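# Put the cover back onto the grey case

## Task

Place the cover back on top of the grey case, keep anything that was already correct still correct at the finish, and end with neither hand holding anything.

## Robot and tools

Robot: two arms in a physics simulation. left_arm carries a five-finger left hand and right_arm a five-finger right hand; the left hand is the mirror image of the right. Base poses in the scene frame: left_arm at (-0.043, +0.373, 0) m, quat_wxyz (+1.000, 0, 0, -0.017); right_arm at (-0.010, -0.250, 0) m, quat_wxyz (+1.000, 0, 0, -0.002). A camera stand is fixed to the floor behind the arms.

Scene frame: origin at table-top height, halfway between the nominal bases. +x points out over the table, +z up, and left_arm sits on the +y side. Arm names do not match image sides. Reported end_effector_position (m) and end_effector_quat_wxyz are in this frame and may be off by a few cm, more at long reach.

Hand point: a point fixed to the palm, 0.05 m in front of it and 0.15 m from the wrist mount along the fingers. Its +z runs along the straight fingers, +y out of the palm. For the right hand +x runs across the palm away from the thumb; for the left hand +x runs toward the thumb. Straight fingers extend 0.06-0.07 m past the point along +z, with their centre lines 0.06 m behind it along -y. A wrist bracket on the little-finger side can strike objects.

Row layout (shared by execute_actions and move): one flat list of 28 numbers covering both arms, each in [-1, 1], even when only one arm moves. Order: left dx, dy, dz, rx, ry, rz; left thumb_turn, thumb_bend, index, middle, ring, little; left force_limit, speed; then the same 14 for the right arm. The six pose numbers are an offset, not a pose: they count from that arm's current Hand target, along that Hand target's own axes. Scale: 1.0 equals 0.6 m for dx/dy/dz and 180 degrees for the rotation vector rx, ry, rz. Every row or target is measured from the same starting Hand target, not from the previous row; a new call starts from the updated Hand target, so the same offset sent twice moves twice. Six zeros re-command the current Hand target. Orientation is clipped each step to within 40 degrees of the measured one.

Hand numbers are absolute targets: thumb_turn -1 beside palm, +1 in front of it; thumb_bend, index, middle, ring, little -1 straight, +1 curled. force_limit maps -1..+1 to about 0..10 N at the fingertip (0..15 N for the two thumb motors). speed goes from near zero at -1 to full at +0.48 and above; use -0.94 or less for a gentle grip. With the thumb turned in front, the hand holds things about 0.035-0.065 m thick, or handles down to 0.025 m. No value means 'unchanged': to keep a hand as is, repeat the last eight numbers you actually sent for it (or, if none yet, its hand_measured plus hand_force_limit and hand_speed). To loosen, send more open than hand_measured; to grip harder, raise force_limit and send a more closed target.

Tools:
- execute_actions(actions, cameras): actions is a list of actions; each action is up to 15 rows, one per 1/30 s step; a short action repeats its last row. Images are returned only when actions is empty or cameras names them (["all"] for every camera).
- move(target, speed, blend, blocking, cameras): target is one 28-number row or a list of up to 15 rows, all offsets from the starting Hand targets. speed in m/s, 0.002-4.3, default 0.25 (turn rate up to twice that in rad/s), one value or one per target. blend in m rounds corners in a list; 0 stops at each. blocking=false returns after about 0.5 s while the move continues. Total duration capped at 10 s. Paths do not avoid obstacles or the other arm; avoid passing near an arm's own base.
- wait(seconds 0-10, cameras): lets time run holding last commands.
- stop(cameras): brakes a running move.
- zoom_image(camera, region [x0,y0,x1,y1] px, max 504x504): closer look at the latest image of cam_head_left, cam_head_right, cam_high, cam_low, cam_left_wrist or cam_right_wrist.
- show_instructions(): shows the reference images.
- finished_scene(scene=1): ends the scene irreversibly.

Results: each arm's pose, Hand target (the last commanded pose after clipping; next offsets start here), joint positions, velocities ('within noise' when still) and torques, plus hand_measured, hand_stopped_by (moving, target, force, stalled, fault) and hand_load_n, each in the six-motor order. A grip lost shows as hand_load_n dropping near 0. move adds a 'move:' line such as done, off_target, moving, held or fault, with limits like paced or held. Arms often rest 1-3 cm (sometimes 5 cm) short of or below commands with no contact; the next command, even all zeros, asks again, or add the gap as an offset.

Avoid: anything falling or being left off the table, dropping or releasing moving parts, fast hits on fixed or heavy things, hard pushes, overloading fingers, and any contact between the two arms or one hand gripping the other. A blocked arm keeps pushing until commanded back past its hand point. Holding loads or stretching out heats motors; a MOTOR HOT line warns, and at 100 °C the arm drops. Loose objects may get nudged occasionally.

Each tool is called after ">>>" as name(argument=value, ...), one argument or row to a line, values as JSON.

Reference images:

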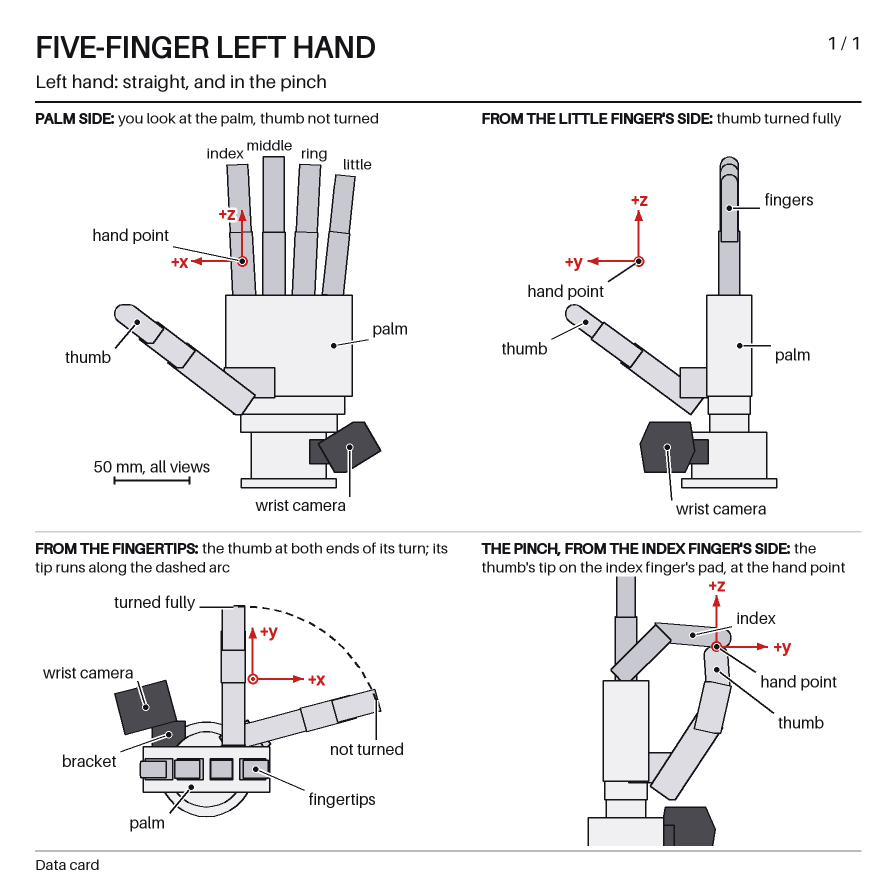

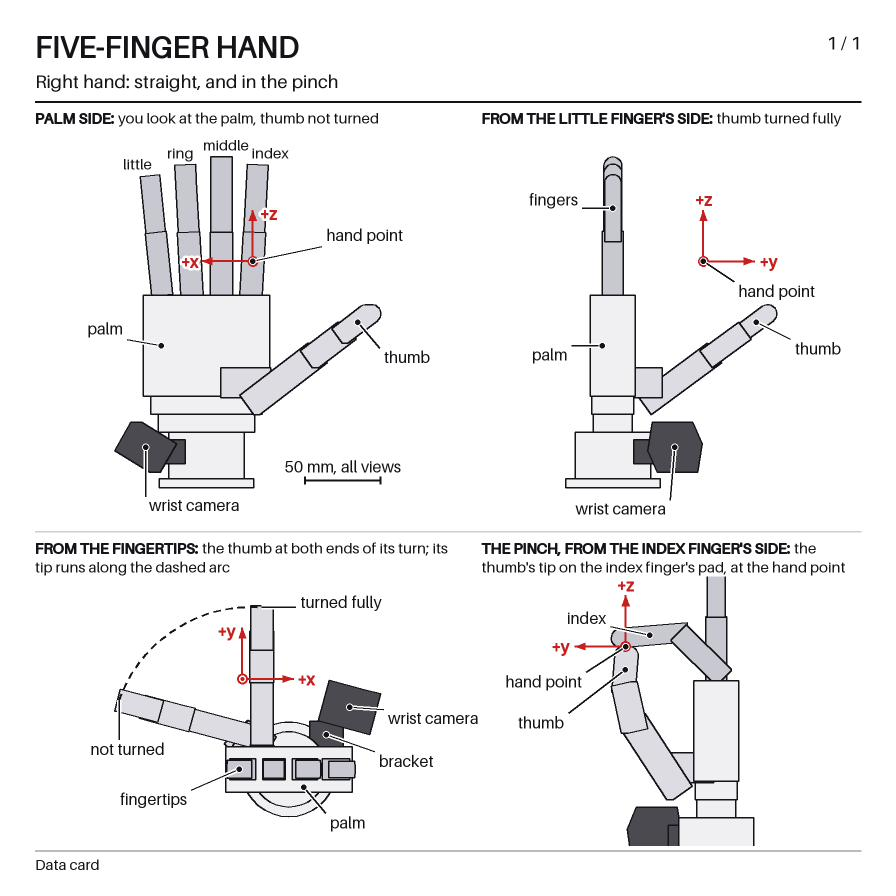

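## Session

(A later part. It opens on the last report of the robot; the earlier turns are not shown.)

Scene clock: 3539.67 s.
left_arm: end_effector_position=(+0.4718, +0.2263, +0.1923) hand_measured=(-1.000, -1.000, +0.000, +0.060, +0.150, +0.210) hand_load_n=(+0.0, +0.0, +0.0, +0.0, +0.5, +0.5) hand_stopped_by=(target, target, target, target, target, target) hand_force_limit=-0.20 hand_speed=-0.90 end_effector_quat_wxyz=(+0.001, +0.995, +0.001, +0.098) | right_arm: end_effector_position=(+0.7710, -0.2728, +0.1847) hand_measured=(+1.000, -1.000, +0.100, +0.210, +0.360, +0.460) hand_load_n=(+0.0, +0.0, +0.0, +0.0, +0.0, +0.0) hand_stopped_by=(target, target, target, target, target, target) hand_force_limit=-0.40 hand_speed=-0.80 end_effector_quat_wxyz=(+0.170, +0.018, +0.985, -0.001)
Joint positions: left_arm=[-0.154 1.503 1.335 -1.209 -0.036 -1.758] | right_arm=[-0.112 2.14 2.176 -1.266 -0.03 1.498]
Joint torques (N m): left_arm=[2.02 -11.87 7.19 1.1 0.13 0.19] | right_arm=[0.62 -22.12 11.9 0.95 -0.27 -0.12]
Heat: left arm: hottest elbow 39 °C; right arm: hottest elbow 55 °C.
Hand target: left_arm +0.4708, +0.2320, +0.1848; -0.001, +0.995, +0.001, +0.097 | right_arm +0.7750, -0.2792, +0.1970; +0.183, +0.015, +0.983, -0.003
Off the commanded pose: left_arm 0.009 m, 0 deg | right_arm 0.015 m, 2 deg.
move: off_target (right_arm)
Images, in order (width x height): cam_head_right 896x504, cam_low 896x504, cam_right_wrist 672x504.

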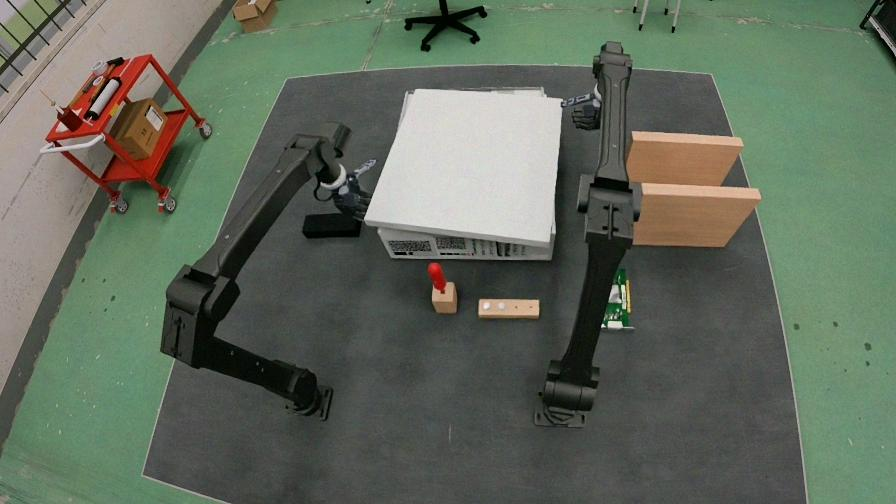

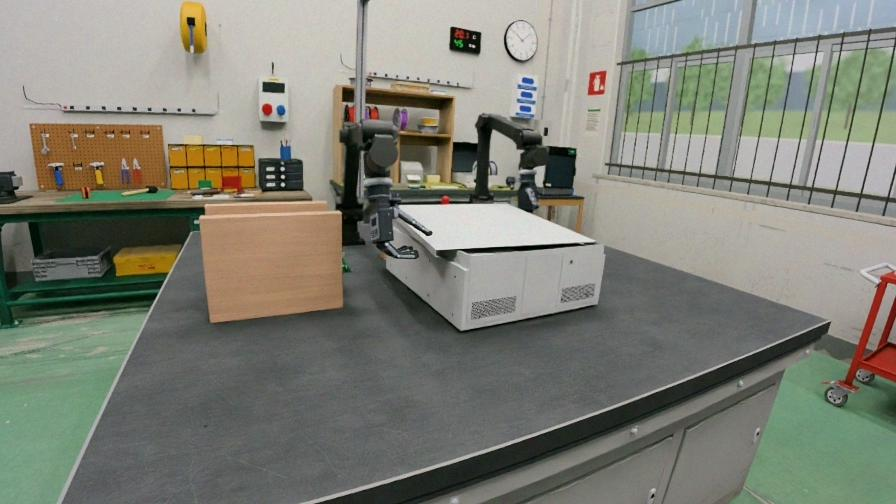

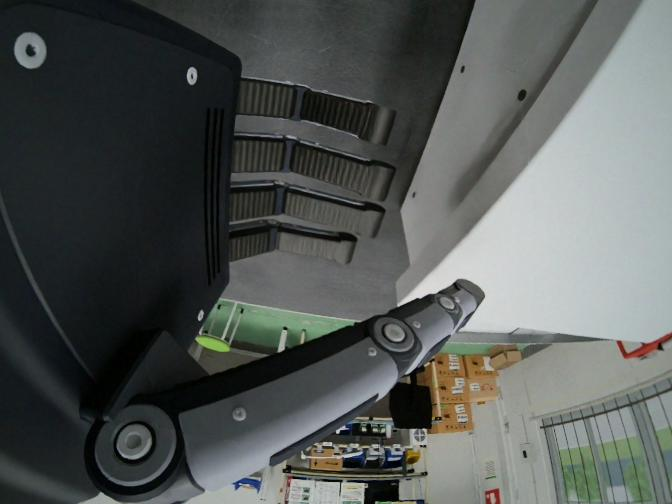

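>>> move(
  target=[0,-0.075,0,0,0,0,-1,-1,0.0,0.06,0.15,0.21,-0.2,-0.9, 0,0,0,0,0,0,1.0,-1,0.1,0.21,0.36,0.46,-0.4,-0.8],
  speed=0.05,
  cameras=["all"],
)

>>> zoom_image(
  camera="cam_head_right",
  region=[350, 170, 600, 280],
)

>>> zoom_image(
  camera="cam_head_right",
  region=[350, 60, 600, 170],
)

>>> zoom_image(
  camera="cam_low",
  region=[370, 180, 620, 340],
)

Scene clock: 3552.47 s.
left_arm: end_effector_position=(+0.4733, +0.2736, +0.1884) hand_measured=(-1.000, -1.000, +0.000, +0.060, +0.150, +0.210) hand_load_n=(+0.0, +0.0, +0.0, -0.5, +0.0, +0.0) hand_stopped_by=(target, target, target, target, target, target) hand_force_limit=-0.20 hand_speed=-0.90 end_effector_quat_wxyz=(-0.003, +0.995, +0.002, +0.095) | right_arm: end_effector_position=(+0.7710, -0.2728, +0.1846) hand_measured=(+1.000, -1.000, +0.100, +0.210, +0.360, +0.460) hand_load_n=(+0.0, -0.5, +0.0, +0.0, +0.0, +0.0) hand_stopped_by=(target, target, target, target, target, target) hand_force_limit=-0.40 hand_speed=-0.80 end_effector_quat_wxyz=(+0.170, +0.018, +0.985, -0.001)
Joint positions: left_arm=[-0.053 1.495 1.318 -1.204 -0.022 -1.661] | right_arm=[-0.112 2.14 2.176 -1.266 -0.03 1.497]
Joint torques (N m): left_arm=[1.67 -12.34 7.13 1.03 0.36 0.18] | right_arm=[0.09 -22.07 11.79 0.87 -0.26 -0.08]
Heat: left arm: hottest elbow 39 °C; right arm: hottest elbow 56 °C.
Hand target: left_arm +0.4709, +0.2769, +0.1849; -0.002, +0.995, +0.000, +0.097 | right_arm +0.7750, -0.2792, +0.1970; +0.183, +0.015, +0.983, -0.003
Off the commanded pose: left_arm 0.006 m, 0 deg | right_arm 0.014 m, 1 deg.
move: off_target (right_arm)

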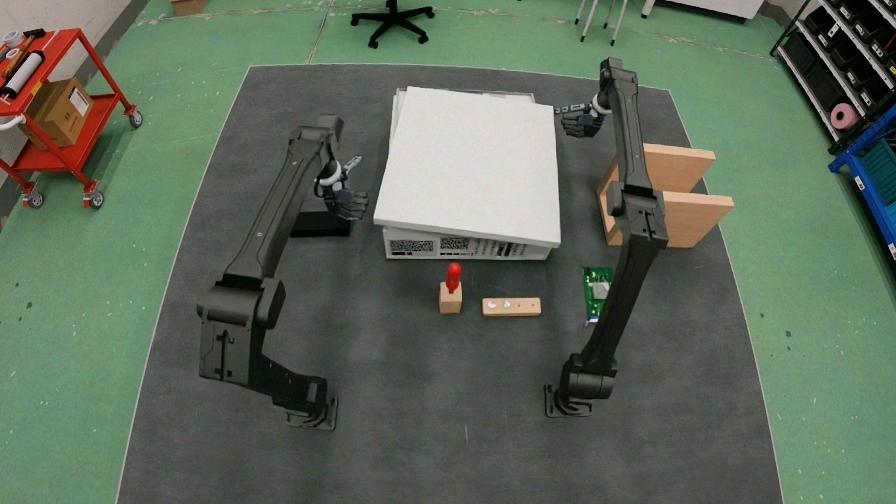

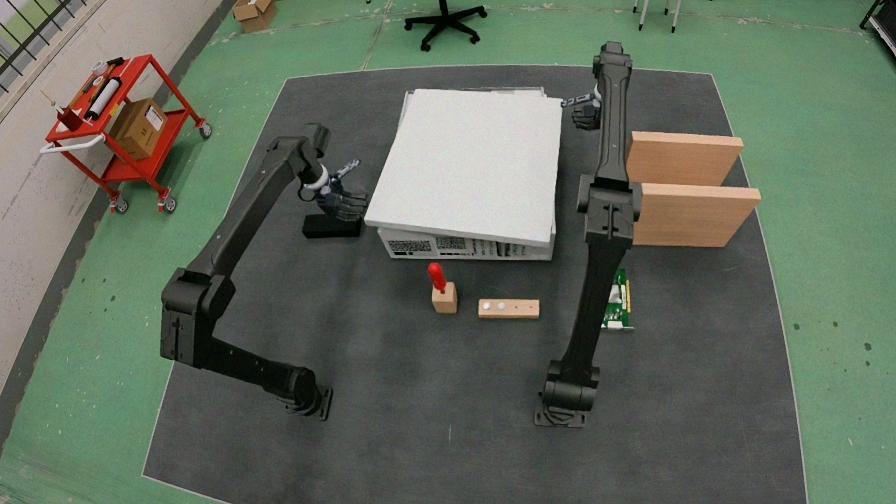

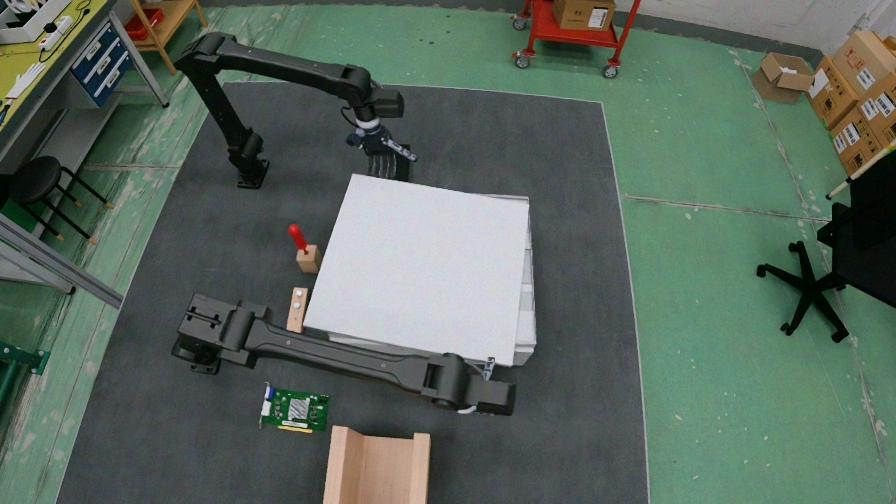

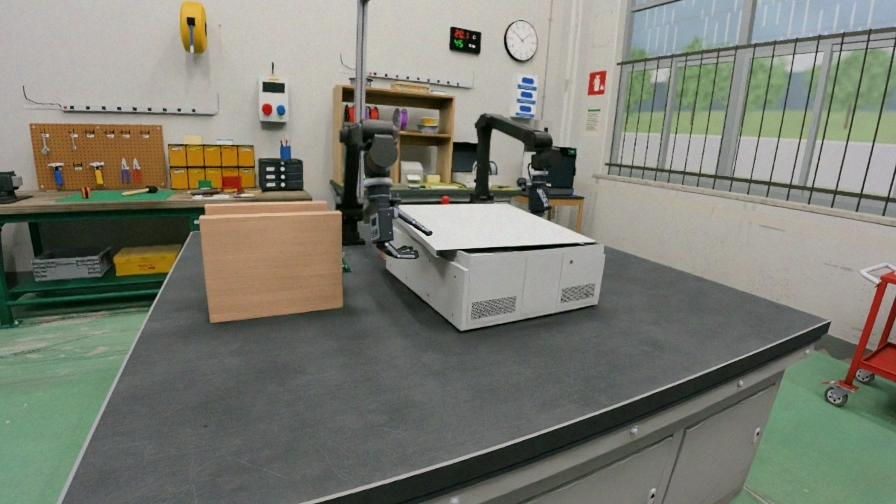

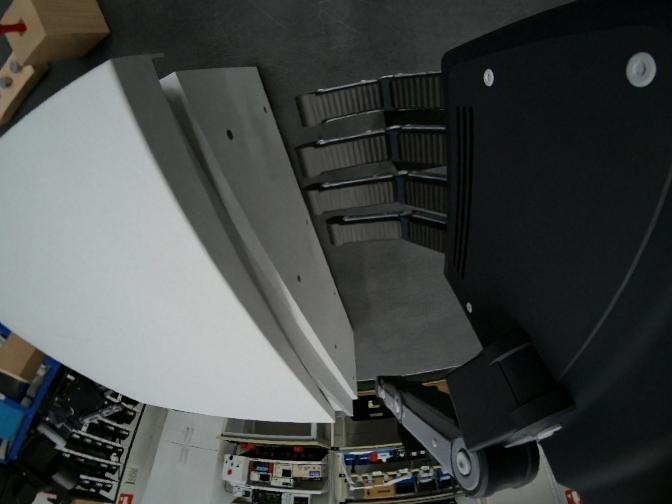

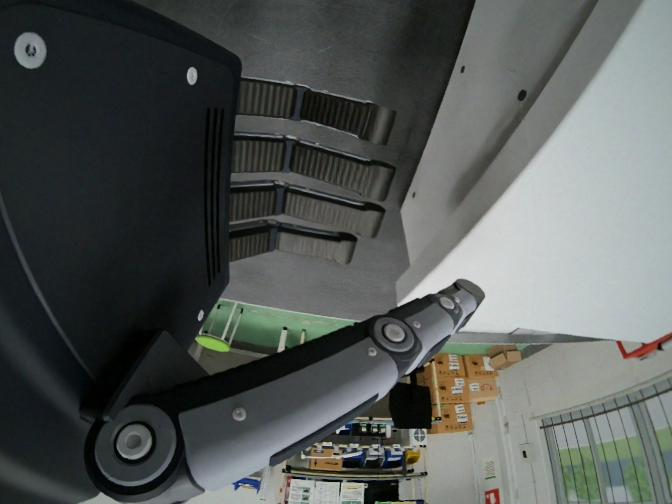

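Scaled by 2.016.

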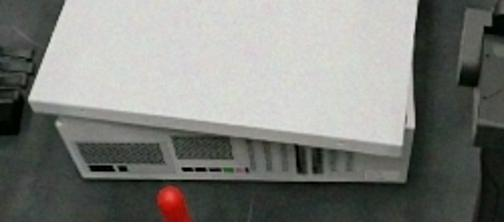

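Scaled by 2.016.

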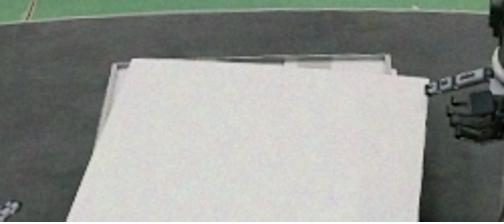

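Scaled by 2.016.

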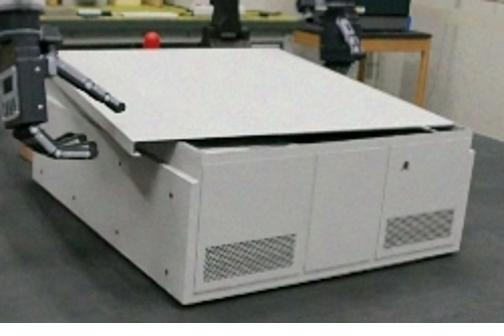

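>>> zoom_image(
  camera="cam_low",
  region=[530, 190, 630, 260],
)

>>> zoom_image(
  camera="cam_low",
  region=[420, 200, 540, 280],
)

>>> zoom_image(
  camera="cam_high",
  region=[440, 170, 560, 270],
)

>>> zoom_image(
  camera="cam_high",
  region=[280, 280, 540, 400],
)

Scaled by 5.040.

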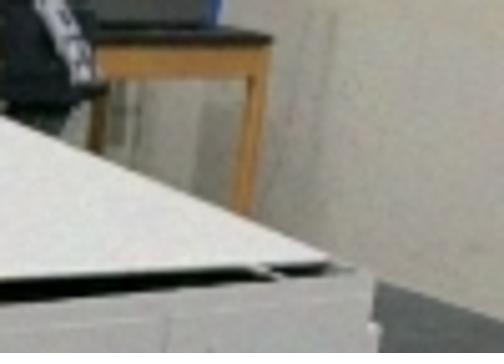

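Scaled by 4.200.

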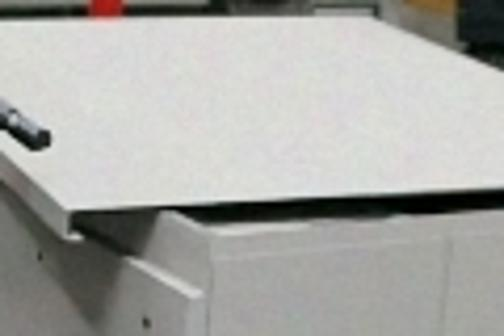

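Scaled by 4.200.

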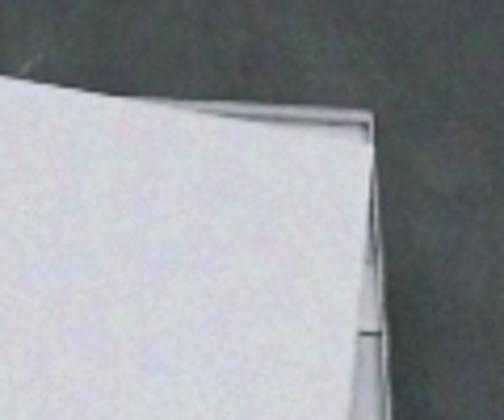

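Scaled by 1.938.

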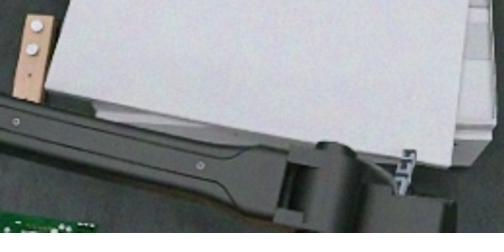

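>>> execute_actions(
  actions=[
    [[0,0,0,0,0,0,-1,-1,0.0,0.06,0.15,0.21,-0.2,-0.9, 0,0,0,0,0,0,-1,-1,0.1,0.18,0.31,0.39,-0.4,0]],
    [[0,0,0,0,0,0,-1,-1,0.0,0.06,0.15,0.21,-0.2,-0.9, 0,0,0,0,0,0,-1,-1,0.1,0.18,0.31,0.39,-0.4,0]],
  ],
)

>>> move(
  target=[0,0,0,0,0,0,-1,-1,0.0,0.06,0.15,0.21,-0.2,-0.9, 0.1231,0.0298,-0.0075,0.0095,0.0222,0.0249,-1,-1,0.1,0.18,0.31,0.39,-0.4,0],
  speed=0.08,
  cameras=["cam_low","cam_head_right","cam_right_wrist"],
)

>>> zoom_image(
  camera="cam_low",
  region=[360, 190, 480, 270],
)

Scene clock: 3655.50 s.
left_arm: end_effector_position=(+0.4733, +0.2735, +0.1884) hand_measured=(-1.000, -1.000, +0.000, +0.060, +0.150, +0.210) hand_load_n=(+0.0, +0.0, +0.0, +0.0, +0.0, +0.0) hand_stopped_by=(target, target, target, target, target, target) hand_force_limit=-0.20 hand_speed=-0.90 end_effector_quat_wxyz=(-0.003, +0.995, +0.002, +0.095) | right_arm: end_effector_position=(+0.7709, -0.2726, +0.1846) hand_measured=(-1.000, -1.000, +0.100, +0.180, +0.310, +0.390) hand_load_n=(+0.0, +0.0, +0.0, +0.0, +0.0, +0.0) hand_stopped_by=(target, target, target, target, target, target) hand_force_limit=-0.40 hand_speed=0.00 end_effector_quat_wxyz=(+0.170, +0.017, +0.985, -0.001)
Joint positions: left_arm=[-0.053 1.495 1.318 -1.204 -0.022 -1.661] | right_arm=[-0.112 2.14 2.176 -1.266 -0.031 1.495]
Joint torques (N m): left_arm=[1.67 -12.28 7.15 1.05 0.36 0.2] | right_arm=[1.2 -22.89 11.79 0.94 -0.15 -0.11]
Heat: left arm: hottest elbow 38 °C; right arm: hottest elbow 60 °C.
Hand target: left_arm +0.4709, +0.2770, +0.1849; -0.002, +0.995, +0.000, +0.097 | right_arm +0.7750, -0.2792, +0.1970; +0.183, +0.015, +0.983, -0.003
Off the commanded pose: left_arm 0.005 m, 0 deg | right_arm 0.015 m, 1 deg.
Step readings (end_effector_position of left_arm | right_arm):
0: (+0.4733, +0.2735, +0.1884) | (+0.7710, -0.2728, +0.1846)
1: (+0.4733, +0.2735, +0.1884) | (+0.7710, -0.2728, +0.1846)
2: (+0.4733, +0.2735, +0.1884) | (+0.7710, -0.2728, +0.1846)
4: (+0.4733, +0.2735, +0.1884) | (+0.7710, -0.2728, +0.1846)
8: (+0.4733, +0.2735, +0.1884) | (+0.7710, -0.2728, +0.1846)
15: (+0.4733, +0.2735, +0.1884) | (+0.7709, -0.2727, +0.1846)
16: (+0.4733, +0.2735, +0.1884) | (+0.7709, -0.2727, +0.1846)
17: (+0.4733, +0.2735, +0.1884) | (+0.7709, -0.2727, +0.1846)
19: (+0.4733, +0.2735, +0.1884) | (+0.7709, -0.2727, +0.1846)
23: (+0.4733, +0.2735, +0.1884) | (+0.7709, -0.2727, +0.1846)
30: (+0.4733, +0.2735, +0.1884) | (+0.7709, -0.2726, +0.1846)

Scene clock: 3657.13 s.
left_arm: end_effector_position=(+0.4733, +0.2735, +0.1884) hand_measured=(-1.000, -1.000, +0.000, +0.060, +0.150, +0.210) hand_load_n=(+0.0, +0.0, +0.0, +0.0, +0.0, +0.0) hand_stopped_by=(target, target, target, target, target, target) hand_force_limit=-0.20 hand_speed=-0.90 end_effector_quat_wxyz=(-0.003, +0.995, +0.002, +0.095) | right_arm: end_effector_position=(+0.7048, -0.2660, +0.1677) hand_measured=(-1.000, -1.000, +0.100, +0.180, +0.310, +0.390) hand_load_n=(+0.0, -0.5, +0.0, +0.0, +0.0, +0.0) hand_stopped_by=(target, target, target, target, target, target) hand_force_limit=-0.40 hand_speed=0.00 end_effector_quat_wxyz=(+0.139, +0.054, +0.989, -0.010)
Joint positions: left_arm=[-0.053 1.495 1.318 -1.204 -0.022 -1.661] | right_arm=[-0.1 1.962 1.864 -1.194 0.006 1.576]
Joint torques (N m): left_arm=[1.79 -12.28 7.23 1.02 0.35 0.2] | right_arm=[1.55 -21.36 8.53 1.33 0.06 0.24]
Heat: left arm: hottest elbow 38 °C; right arm: hottest elbow 60 °C.
Hand target: left_arm +0.4709, +0.2770, +0.1849; -0.002, +0.995, +0.000, +0.097 | right_arm +0.7050, -0.2591, +0.1747; +0.148, +0.056, +0.987, -0.010
Off the commanded pose: left_arm 0.005 m, 0 deg | right_arm 0.010 m, 1 deg.
move: done
Images, in order (width x height): cam_head_right 896x504, cam_low 896x504, cam_right_wrist 672x504.

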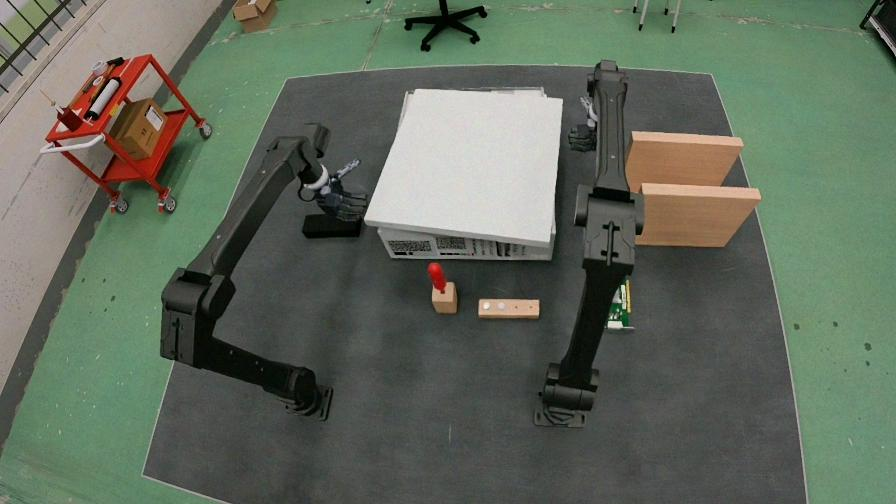

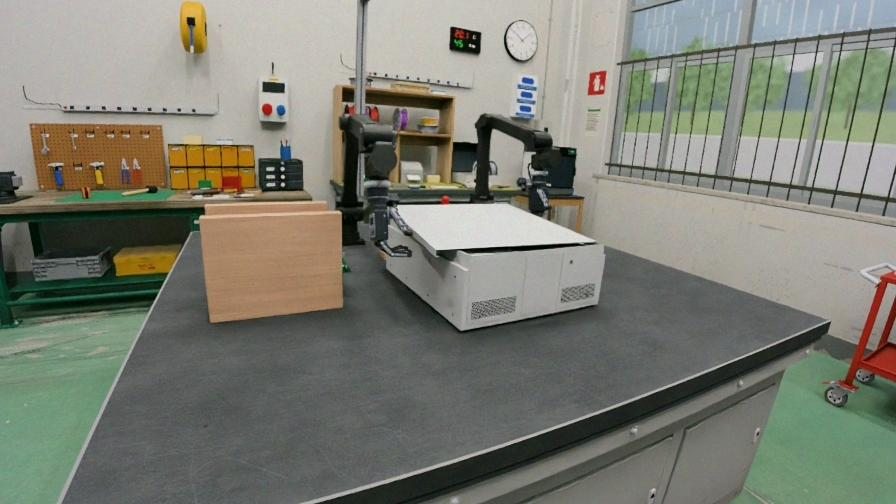

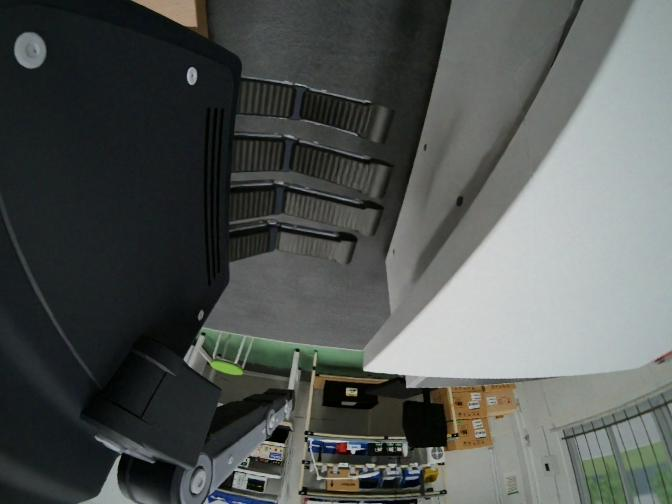

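Scaled by 4.200.

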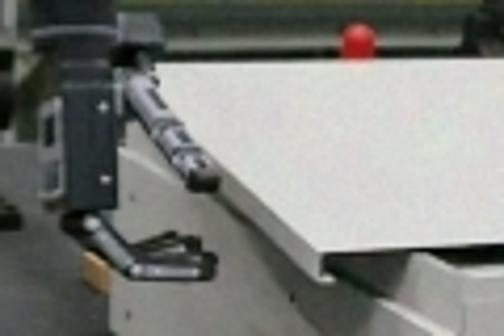

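>>> move(
  target=[0,0,0,0,0,0,-1,-1,0.0,0.06,0.15,0.21,-0.2,-0.9, 0,0.065,0,0,0,0,-1,-1,0.1,0.18,0.31,0.39,-0.4,0],
  speed=0.04,
  cameras=["cam_low","cam_head_right","cam_right_wrist"],
)

>>> zoom_image(
  camera="cam_low",
  region=[360, 190, 480, 270],
)

Scene clock: 3667.83 s.
left_arm: end_effector_position=(+0.4733, +0.2735, +0.1884) hand_measured=(-1.000, -1.000, +0.000, +0.060, +0.150, +0.210) hand_load_n=(+0.0, +0.0, +0.0, +0.0, +0.0, +0.0) hand_stopped_by=(target, target, target, target, target, target) hand_force_limit=-0.20 hand_speed=-0.90 end_effector_quat_wxyz=(-0.003, +0.995, +0.002, +0.095) | right_arm: end_effector_position=(+0.7079, -0.2266, +0.1678) hand_measured=(-1.000, -1.000, +0.100, +0.180, +0.310, +0.390) hand_load_n=(+0.0, +0.0, +0.0, +0.0, +0.0, +0.0) hand_stopped_by=(target, target, target, target, target, target) hand_force_limit=-0.40 hand_speed=0.00 end_effector_quat_wxyz=(+0.139, +0.054, +0.989, -0.010)
Joint positions: left_arm=[-0.053 1.495 1.318 -1.204 -0.022 -1.661] | right_arm=[-0.037 1.962 1.864 -1.194 0.024 1.635]
Joint torques (N m): left_arm=[1.79 -12.75 7.17 1.06 0.38 0.19] | right_arm=[1.44 -21.25 9.26 0.95 0 0.25]
Heat: left arm: hottest elbow 38 °C; right arm: hottest elbow 58 °C.
Hand target: left_arm +0.4709, +0.2770, +0.1849; -0.002, +0.995, +0.000, +0.097 | right_arm +0.7095, -0.2204, +0.1746; +0.148, +0.056, +0.987, -0.010
Off the commanded pose: left_arm 0.005 m, 0 deg | right_arm 0.009 m, 1 deg.
move: done
Images, in order (width x height): cam_head_right 896x504, cam_low 896x504, cam_right_wrist 672x504.

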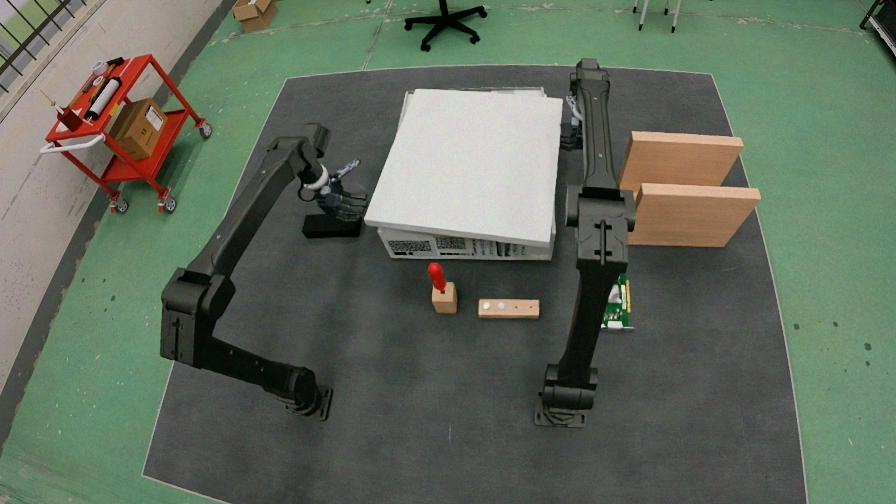

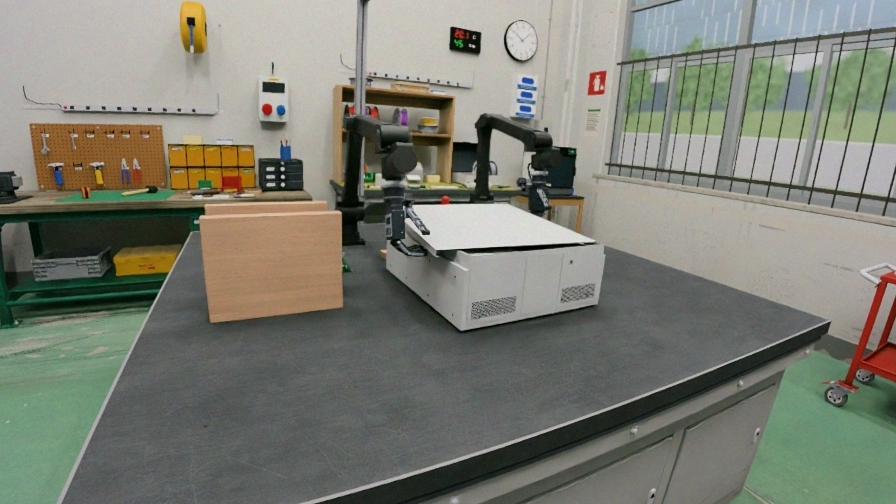

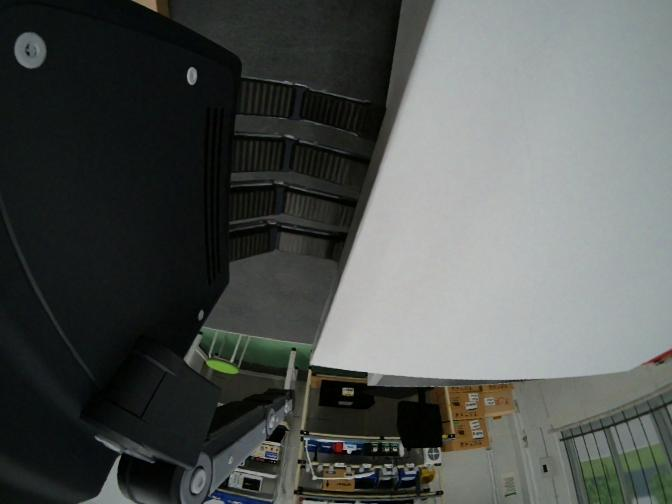

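Scaled by 4.200.

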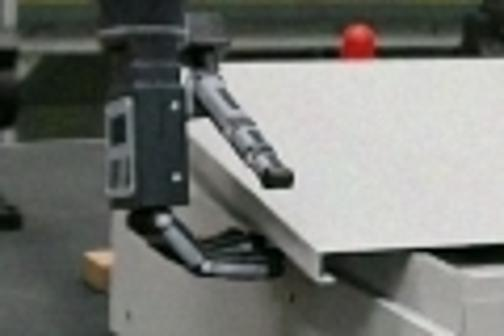

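>>> zoom_image(
  camera="cam_right_wrist",
  region=[220, 60, 440, 300],
)

Scaled by 2.100 from the camera's 672x504 image, which has a finer 960x720 frame.

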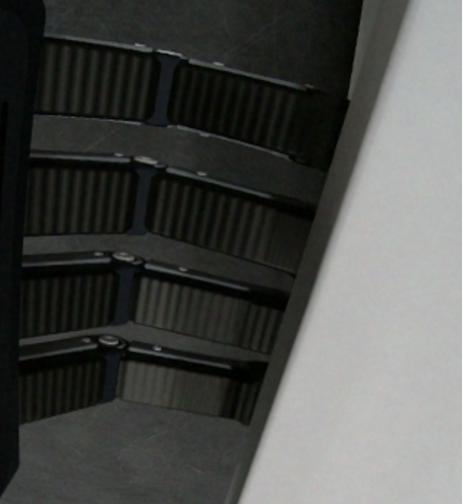

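>>> move(
  target=[0,0,0,0,0,0,-1,-1,0.0,0.06,0.15,0.21,-0.2,-0.9, -0.0097,0.0067,-0.0319,0,0,0,-1,-1,0.1,0.18,0.31,0.39,-0.4,0],
  speed=0.03,
  cameras=["cam_low","cam_right_wrist"],
)

>>> zoom_image(
  camera="cam_low",
  region=[360, 190, 480, 270],
)

>>> zoom_image(
  camera="cam_right_wrist",
  region=[220, 60, 440, 300],
)

Scene clock: 3730.20 s.
left_arm: end_effector_position=(+0.4733, +0.2735, +0.1884) hand_measured=(-1.000, -1.000, +0.000, +0.060, +0.150, +0.210) hand_load_n=(+0.0, +0.0, +0.5, +0.0, +0.0, +0.0) hand_stopped_by=(target, target, target, target, target, target) hand_force_limit=-0.20 hand_speed=-0.90 end_effector_quat_wxyz=(-0.003, +0.995, +0.002, +0.095) | right_arm: end_effector_position=(+0.7011, -0.2242, +0.1649) hand_measured=(-1.000, -1.000, +0.100, +0.180, +0.310, +0.390) hand_load_n=(+0.0, +0.0, +0.0, +0.0, +0.0, +0.0) hand_stopped_by=(target, target, target, target, target, target) hand_force_limit=-0.40 hand_speed=0.00 end_effector_quat_wxyz=(+0.125, +0.055, +0.991, -0.011)
Joint positions: left_arm=[-0.053 1.495 1.318 -1.204 -0.022 -1.661] | right_arm=[-0.033 1.962 1.864 -1.222 0.026 1.642]
Joint torques (N m): left_arm=[1.79 -12.34 7.23 0.99 0.37 0.19] | right_arm=[2.49 -21.07 13.37 0.44 0.03 0.23]
Heat: left arm: hottest elbow 38 °C; right arm: hottest elbow 55 °C.
Hand target: left_arm +0.4709, +0.2770, +0.1849; -0.002, +0.995, +0.000, +0.097 | right_arm +0.7099, -0.2163, +0.1946; +0.148, +0.056, +0.987, -0.010
Off the commanded pose: left_arm 0.005 m, 0 deg | right_arm 0.032 m, 3 deg.
move: off_target (right_arm)
Images, in order (width x height): cam_low 896x504, cam_right_wrist 672x504.

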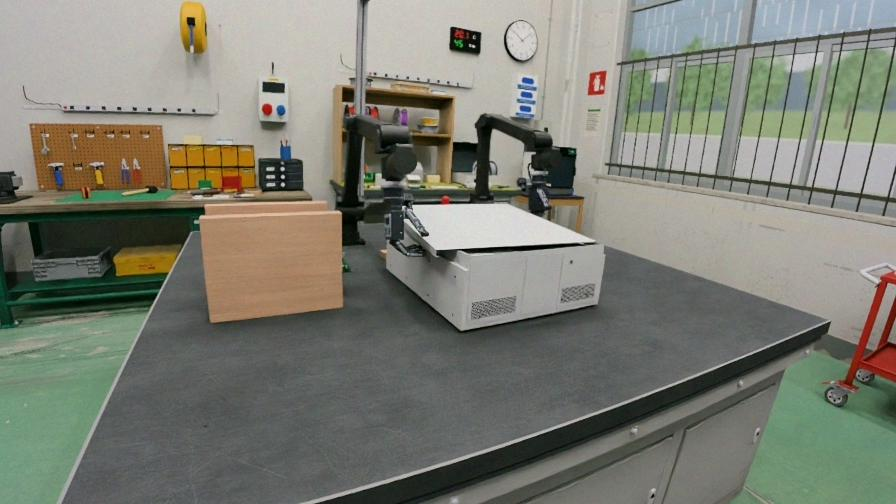

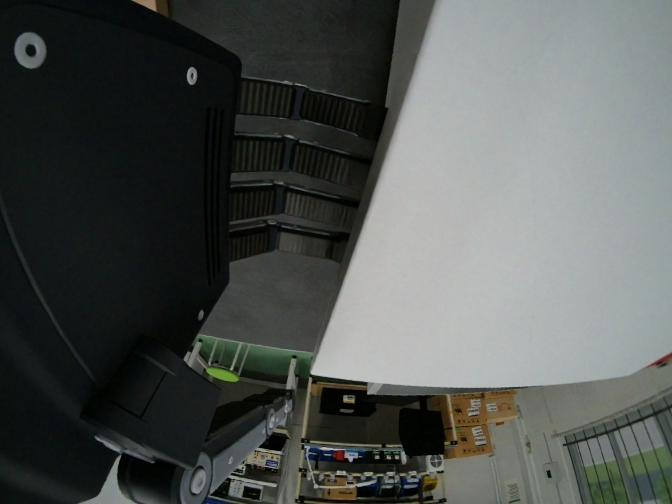

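Scaled by 4.200.

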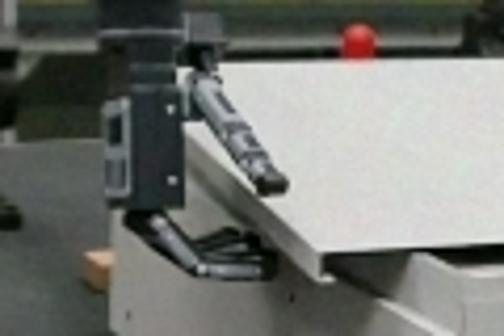

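Scaled by 2.100 from the camera's 672x504 image, which has a finer 960x720 frame.

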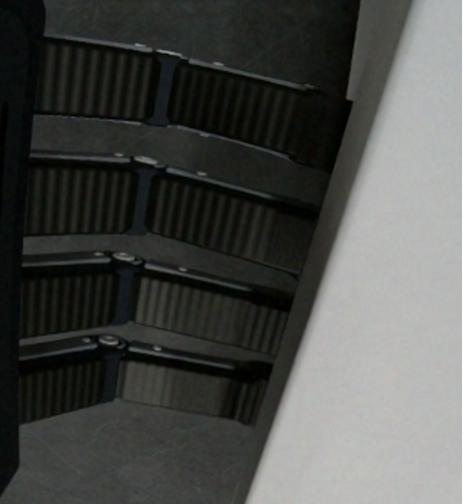

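>>> move(
  target=[0,0,0,0,0,0,-1,-1,0.0,0.06,0.15,0.21,-0.2,-0.9, -0.0073,0,-0.0239,0,0,0,-1,-1,0.1,0.18,0.31,0.39,-0.4,0],
  speed=0.02,
  cameras=["cam_low","cam_right_wrist"],
)

>>> zoom_image(
  camera="cam_low",
  region=[360, 190, 480, 270],
)

Scene clock: 3736.50 s.
left_arm: end_effector_position=(+0.4733, +0.2735, +0.1884) hand_measured=(-1.000, -1.000, +0.000, +0.060, +0.150, +0.210) hand_load_n=(+0.0, +0.0, +0.0, +0.0, +0.0, +0.0) hand_stopped_by=(target, target, target, target, target, target) hand_force_limit=-0.20 hand_speed=-0.90 end_effector_quat_wxyz=(-0.003, +0.995, +0.002, +0.095) | right_arm: end_effector_position=(+0.6934, -0.2239, +0.1693) hand_measured=(-1.000, -1.000, +0.100, +0.180, +0.310, +0.390) hand_load_n=(+0.0, +0.0, +0.0, +0.0, +0.0, +0.0) hand_stopped_by=(target, target, target, target, target, target) hand_force_limit=-0.40 hand_speed=0.00 end_effector_quat_wxyz=(+0.114, +0.055, +0.992, -0.011)
Joint positions: left_arm=[-0.053 1.495 1.318 -1.204 -0.022 -1.661] | right_arm=[-0.033 1.954 1.869 -1.258 0.026 1.642]
Joint torques (N m): left_arm=[1.73 -12.28 7.19 1.06 0.37 0.19] | right_arm=[1.9 -20.31 15.17 0.13 0.03 0.22]
Heat: left arm: hottest elbow 38 °C; right arm: hottest elbow 55 °C.
Hand target: left_arm +0.4709, +0.2770, +0.1849; -0.002, +0.995, +0.000, +0.097 | right_arm +0.7098, -0.2163, +0.2096; +0.148, +0.056, +0.987, -0.010
Off the commanded pose: left_arm 0.005 m, 0 deg | right_arm 0.044 m, 4 deg.
move: off_target (right_arm)
Images, in order (width x height): cam_low 896x504, cam_right_wrist 672x504.

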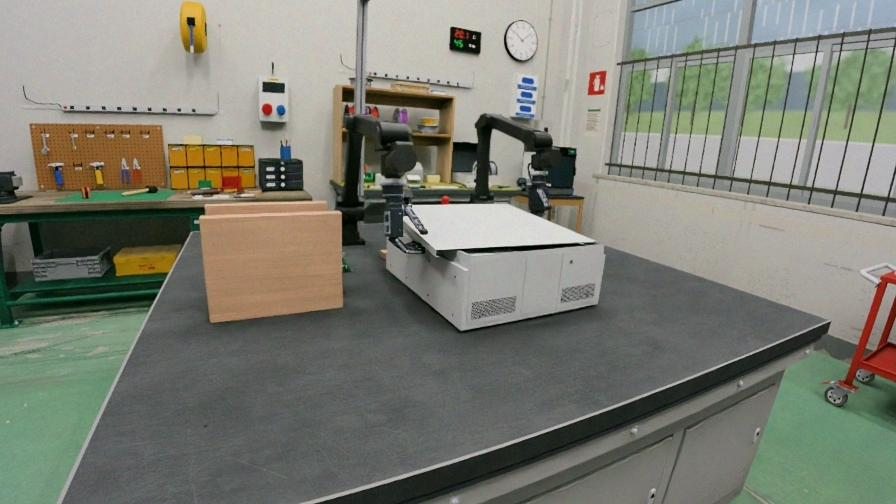

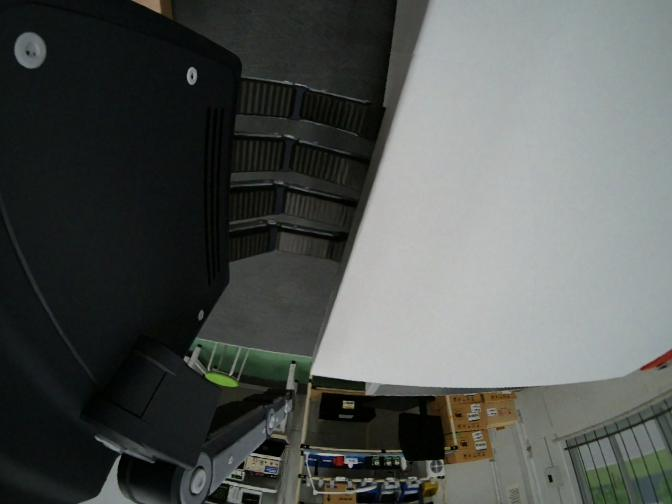

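Scaled by 4.200.

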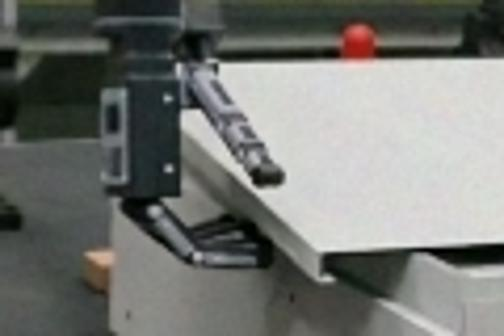

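>>> move(
  target=[0,0,0,0,0,0,-1,-1,0.0,0.06,0.15,0.21,-0.2,-0.9, -0.0039,0,-0.0128,0,0,0,-1,-1,0.1,0.18,0.31,0.39,-0.4,0],
  speed=0.02,
  cameras=["cam_low","cam_right_wrist"],
)

>>> zoom_image(
  camera="cam_low",
  region=[360, 190, 480, 270],
)

Scene clock: 3745.33 s.
left_arm: end_effector_position=(+0.4733, +0.2735, +0.1884) hand_measured=(-1.000, -1.000, +0.000, +0.060, +0.150, +0.210) hand_load_n=(+0.0, +0.0, +0.0, +0.0, +0.0, +0.0) hand_stopped_by=(target, target, target, target, target, target) hand_force_limit=-0.20 hand_speed=-0.90 end_effector_quat_wxyz=(-0.003, +0.995, +0.002, +0.095) | right_arm: end_effector_position=(+0.6933, -0.2241, +0.1783) hand_measured=(-1.000, -1.000, +0.100, +0.180, +0.310, +0.390) hand_load_n=(+0.0, -0.5, +0.0, +0.0, +1.0, +0.0) hand_stopped_by=(target, target, target, target, target, target) hand_force_limit=-0.40 hand_speed=0.00 end_effector_quat_wxyz=(+0.115, +0.055, +0.992, -0.011)
Joint positions: left_arm=[-0.053 1.495 1.318 -1.204 -0.022 -1.661] | right_arm=[-0.033 1.95 1.887 -1.278 0.027 1.643]
Joint torques (N m): left_arm=[1.67 -12.16 7.21 1.05 0.37 0.19] | right_arm=[1.85 -19.78 15.65 0.38 0.04 0.18]
Heat: left arm: hottest elbow 38 °C; right arm: hottest elbow 57 °C.
Hand target: left_arm +0.4709, +0.2770, +0.1849; -0.002, +0.995, +0.000, +0.097 | right_arm +0.7099, -0.2164, +0.2175; +0.148, +0.056, +0.987, -0.010
Off the commanded pose: left_arm 0.005 m, 0 deg | right_arm 0.043 m, 4 deg.
move: off_target (right_arm)
Images, in order (width x height): cam_low 896x504, cam_right_wrist 672x504.

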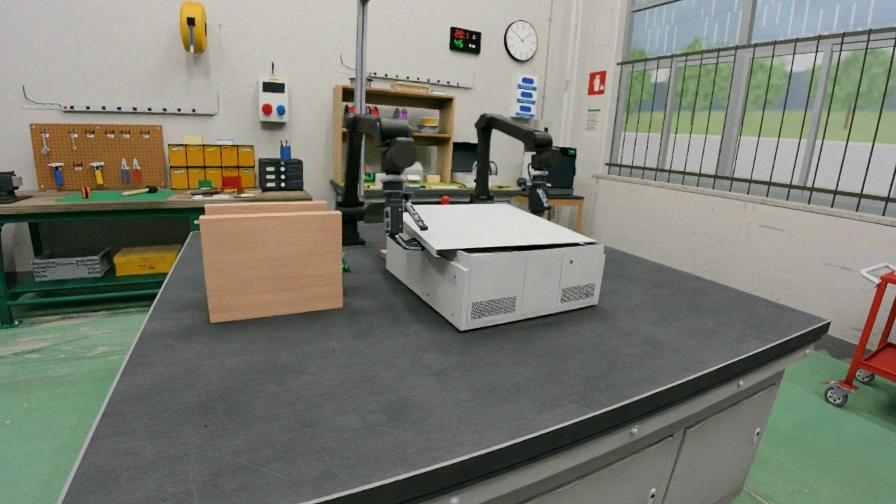

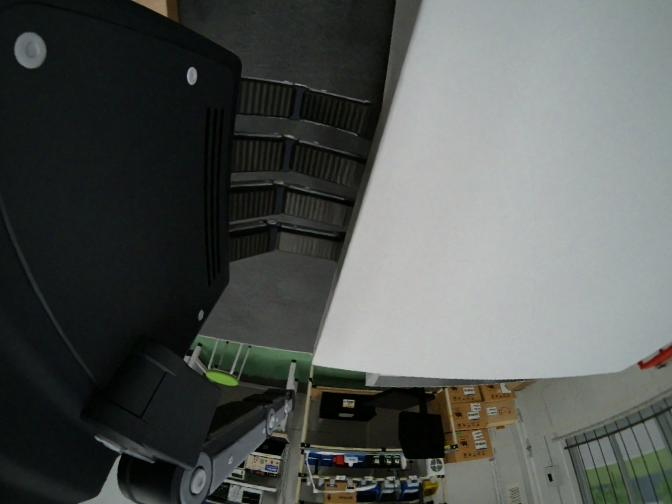

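Scaled by 4.200.

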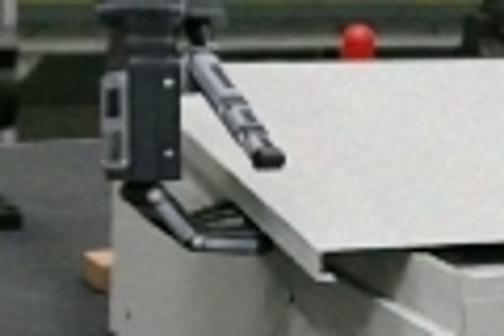

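>>> move(
  target=[0,0,0,0,0,0,-1,-1,0.0,0.06,0.15,0.21,-0.2,-0.9, -0.0029,0,-0.0096,0,0,0,-1,-1,0.1,0.18,0.31,0.39,-0.4,0],
  speed=0.02,
  cameras=["cam_low","cam_right_wrist"],
)

>>> zoom_image(
  camera="cam_low",
  region=[360, 190, 480, 270],
)

Scene clock: 3753.90 s.
left_arm: end_effector_position=(+0.4733, +0.2735, +0.1884) hand_measured=(-1.000, -1.000, +0.000, +0.060, +0.150, +0.210) hand_load_n=(+0.0, +0.0, +0.0, +0.0, +0.0, +0.5) hand_stopped_by=(target, target, target, target, target, target) hand_force_limit=-0.20 hand_speed=-0.90 end_effector_quat_wxyz=(-0.003, +0.995, +0.002, +0.095) | right_arm: end_effector_position=(+0.6923, -0.2241, +0.1829) hand_measured=(-1.000, -1.000, +0.100, +0.180, +0.310, +0.390) hand_load_n=(+0.0, +0.0, +0.0, +0.0, +0.5, +0.0) hand_stopped_by=(target, target, target, target, target, target) hand_force_limit=-0.40 hand_speed=0.00 end_effector_quat_wxyz=(+0.112, +0.056, +0.992, -0.011)
Joint positions: left_arm=[-0.053 1.495 1.318 -1.204 -0.022 -1.661] | right_arm=[-0.033 1.95 1.901 -1.296 0.027 1.643]
Joint torques (N m): left_arm=[1.9 -12.28 7.21 1.03 0.37 0.19] | right_arm=[2.2 -20.54 15.68 0.32 -0.09 0.25]
Heat: left arm: hottest elbow 38 °C; right arm: hottest elbow 57 °C.
Hand target: left_arm +0.4709, +0.2770, +0.1849; -0.002, +0.995, +0.000, +0.097 | right_arm +0.7097, -0.2163, +0.2233; +0.148, +0.056, +0.987, -0.010
Off the commanded pose: left_arm 0.005 m, 0 deg | right_arm 0.045 m, 4 deg.
move: off_target (right_arm)
Images, in order (width x height): cam_low 896x504, cam_right_wrist 672x504.

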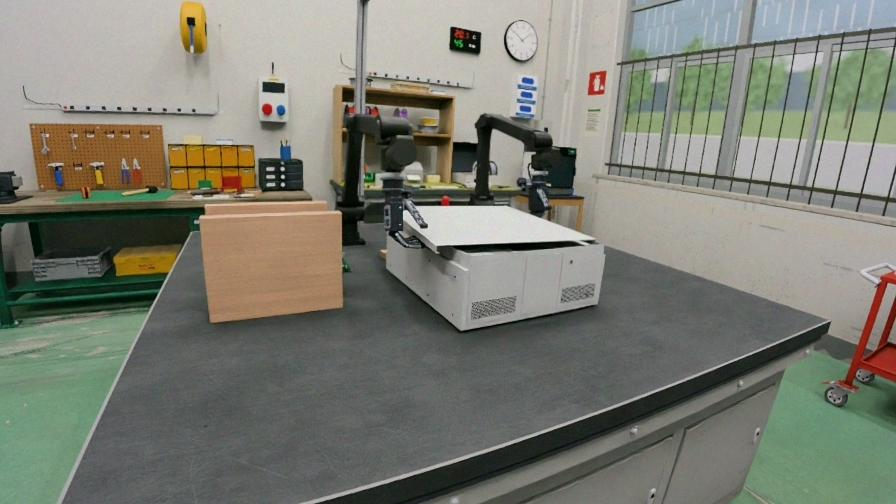

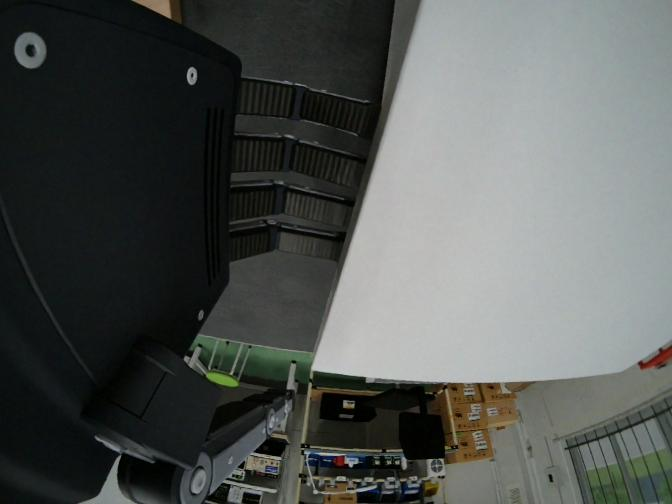

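Scaled by 4.200.

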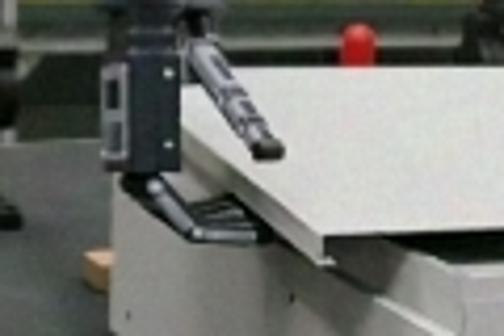

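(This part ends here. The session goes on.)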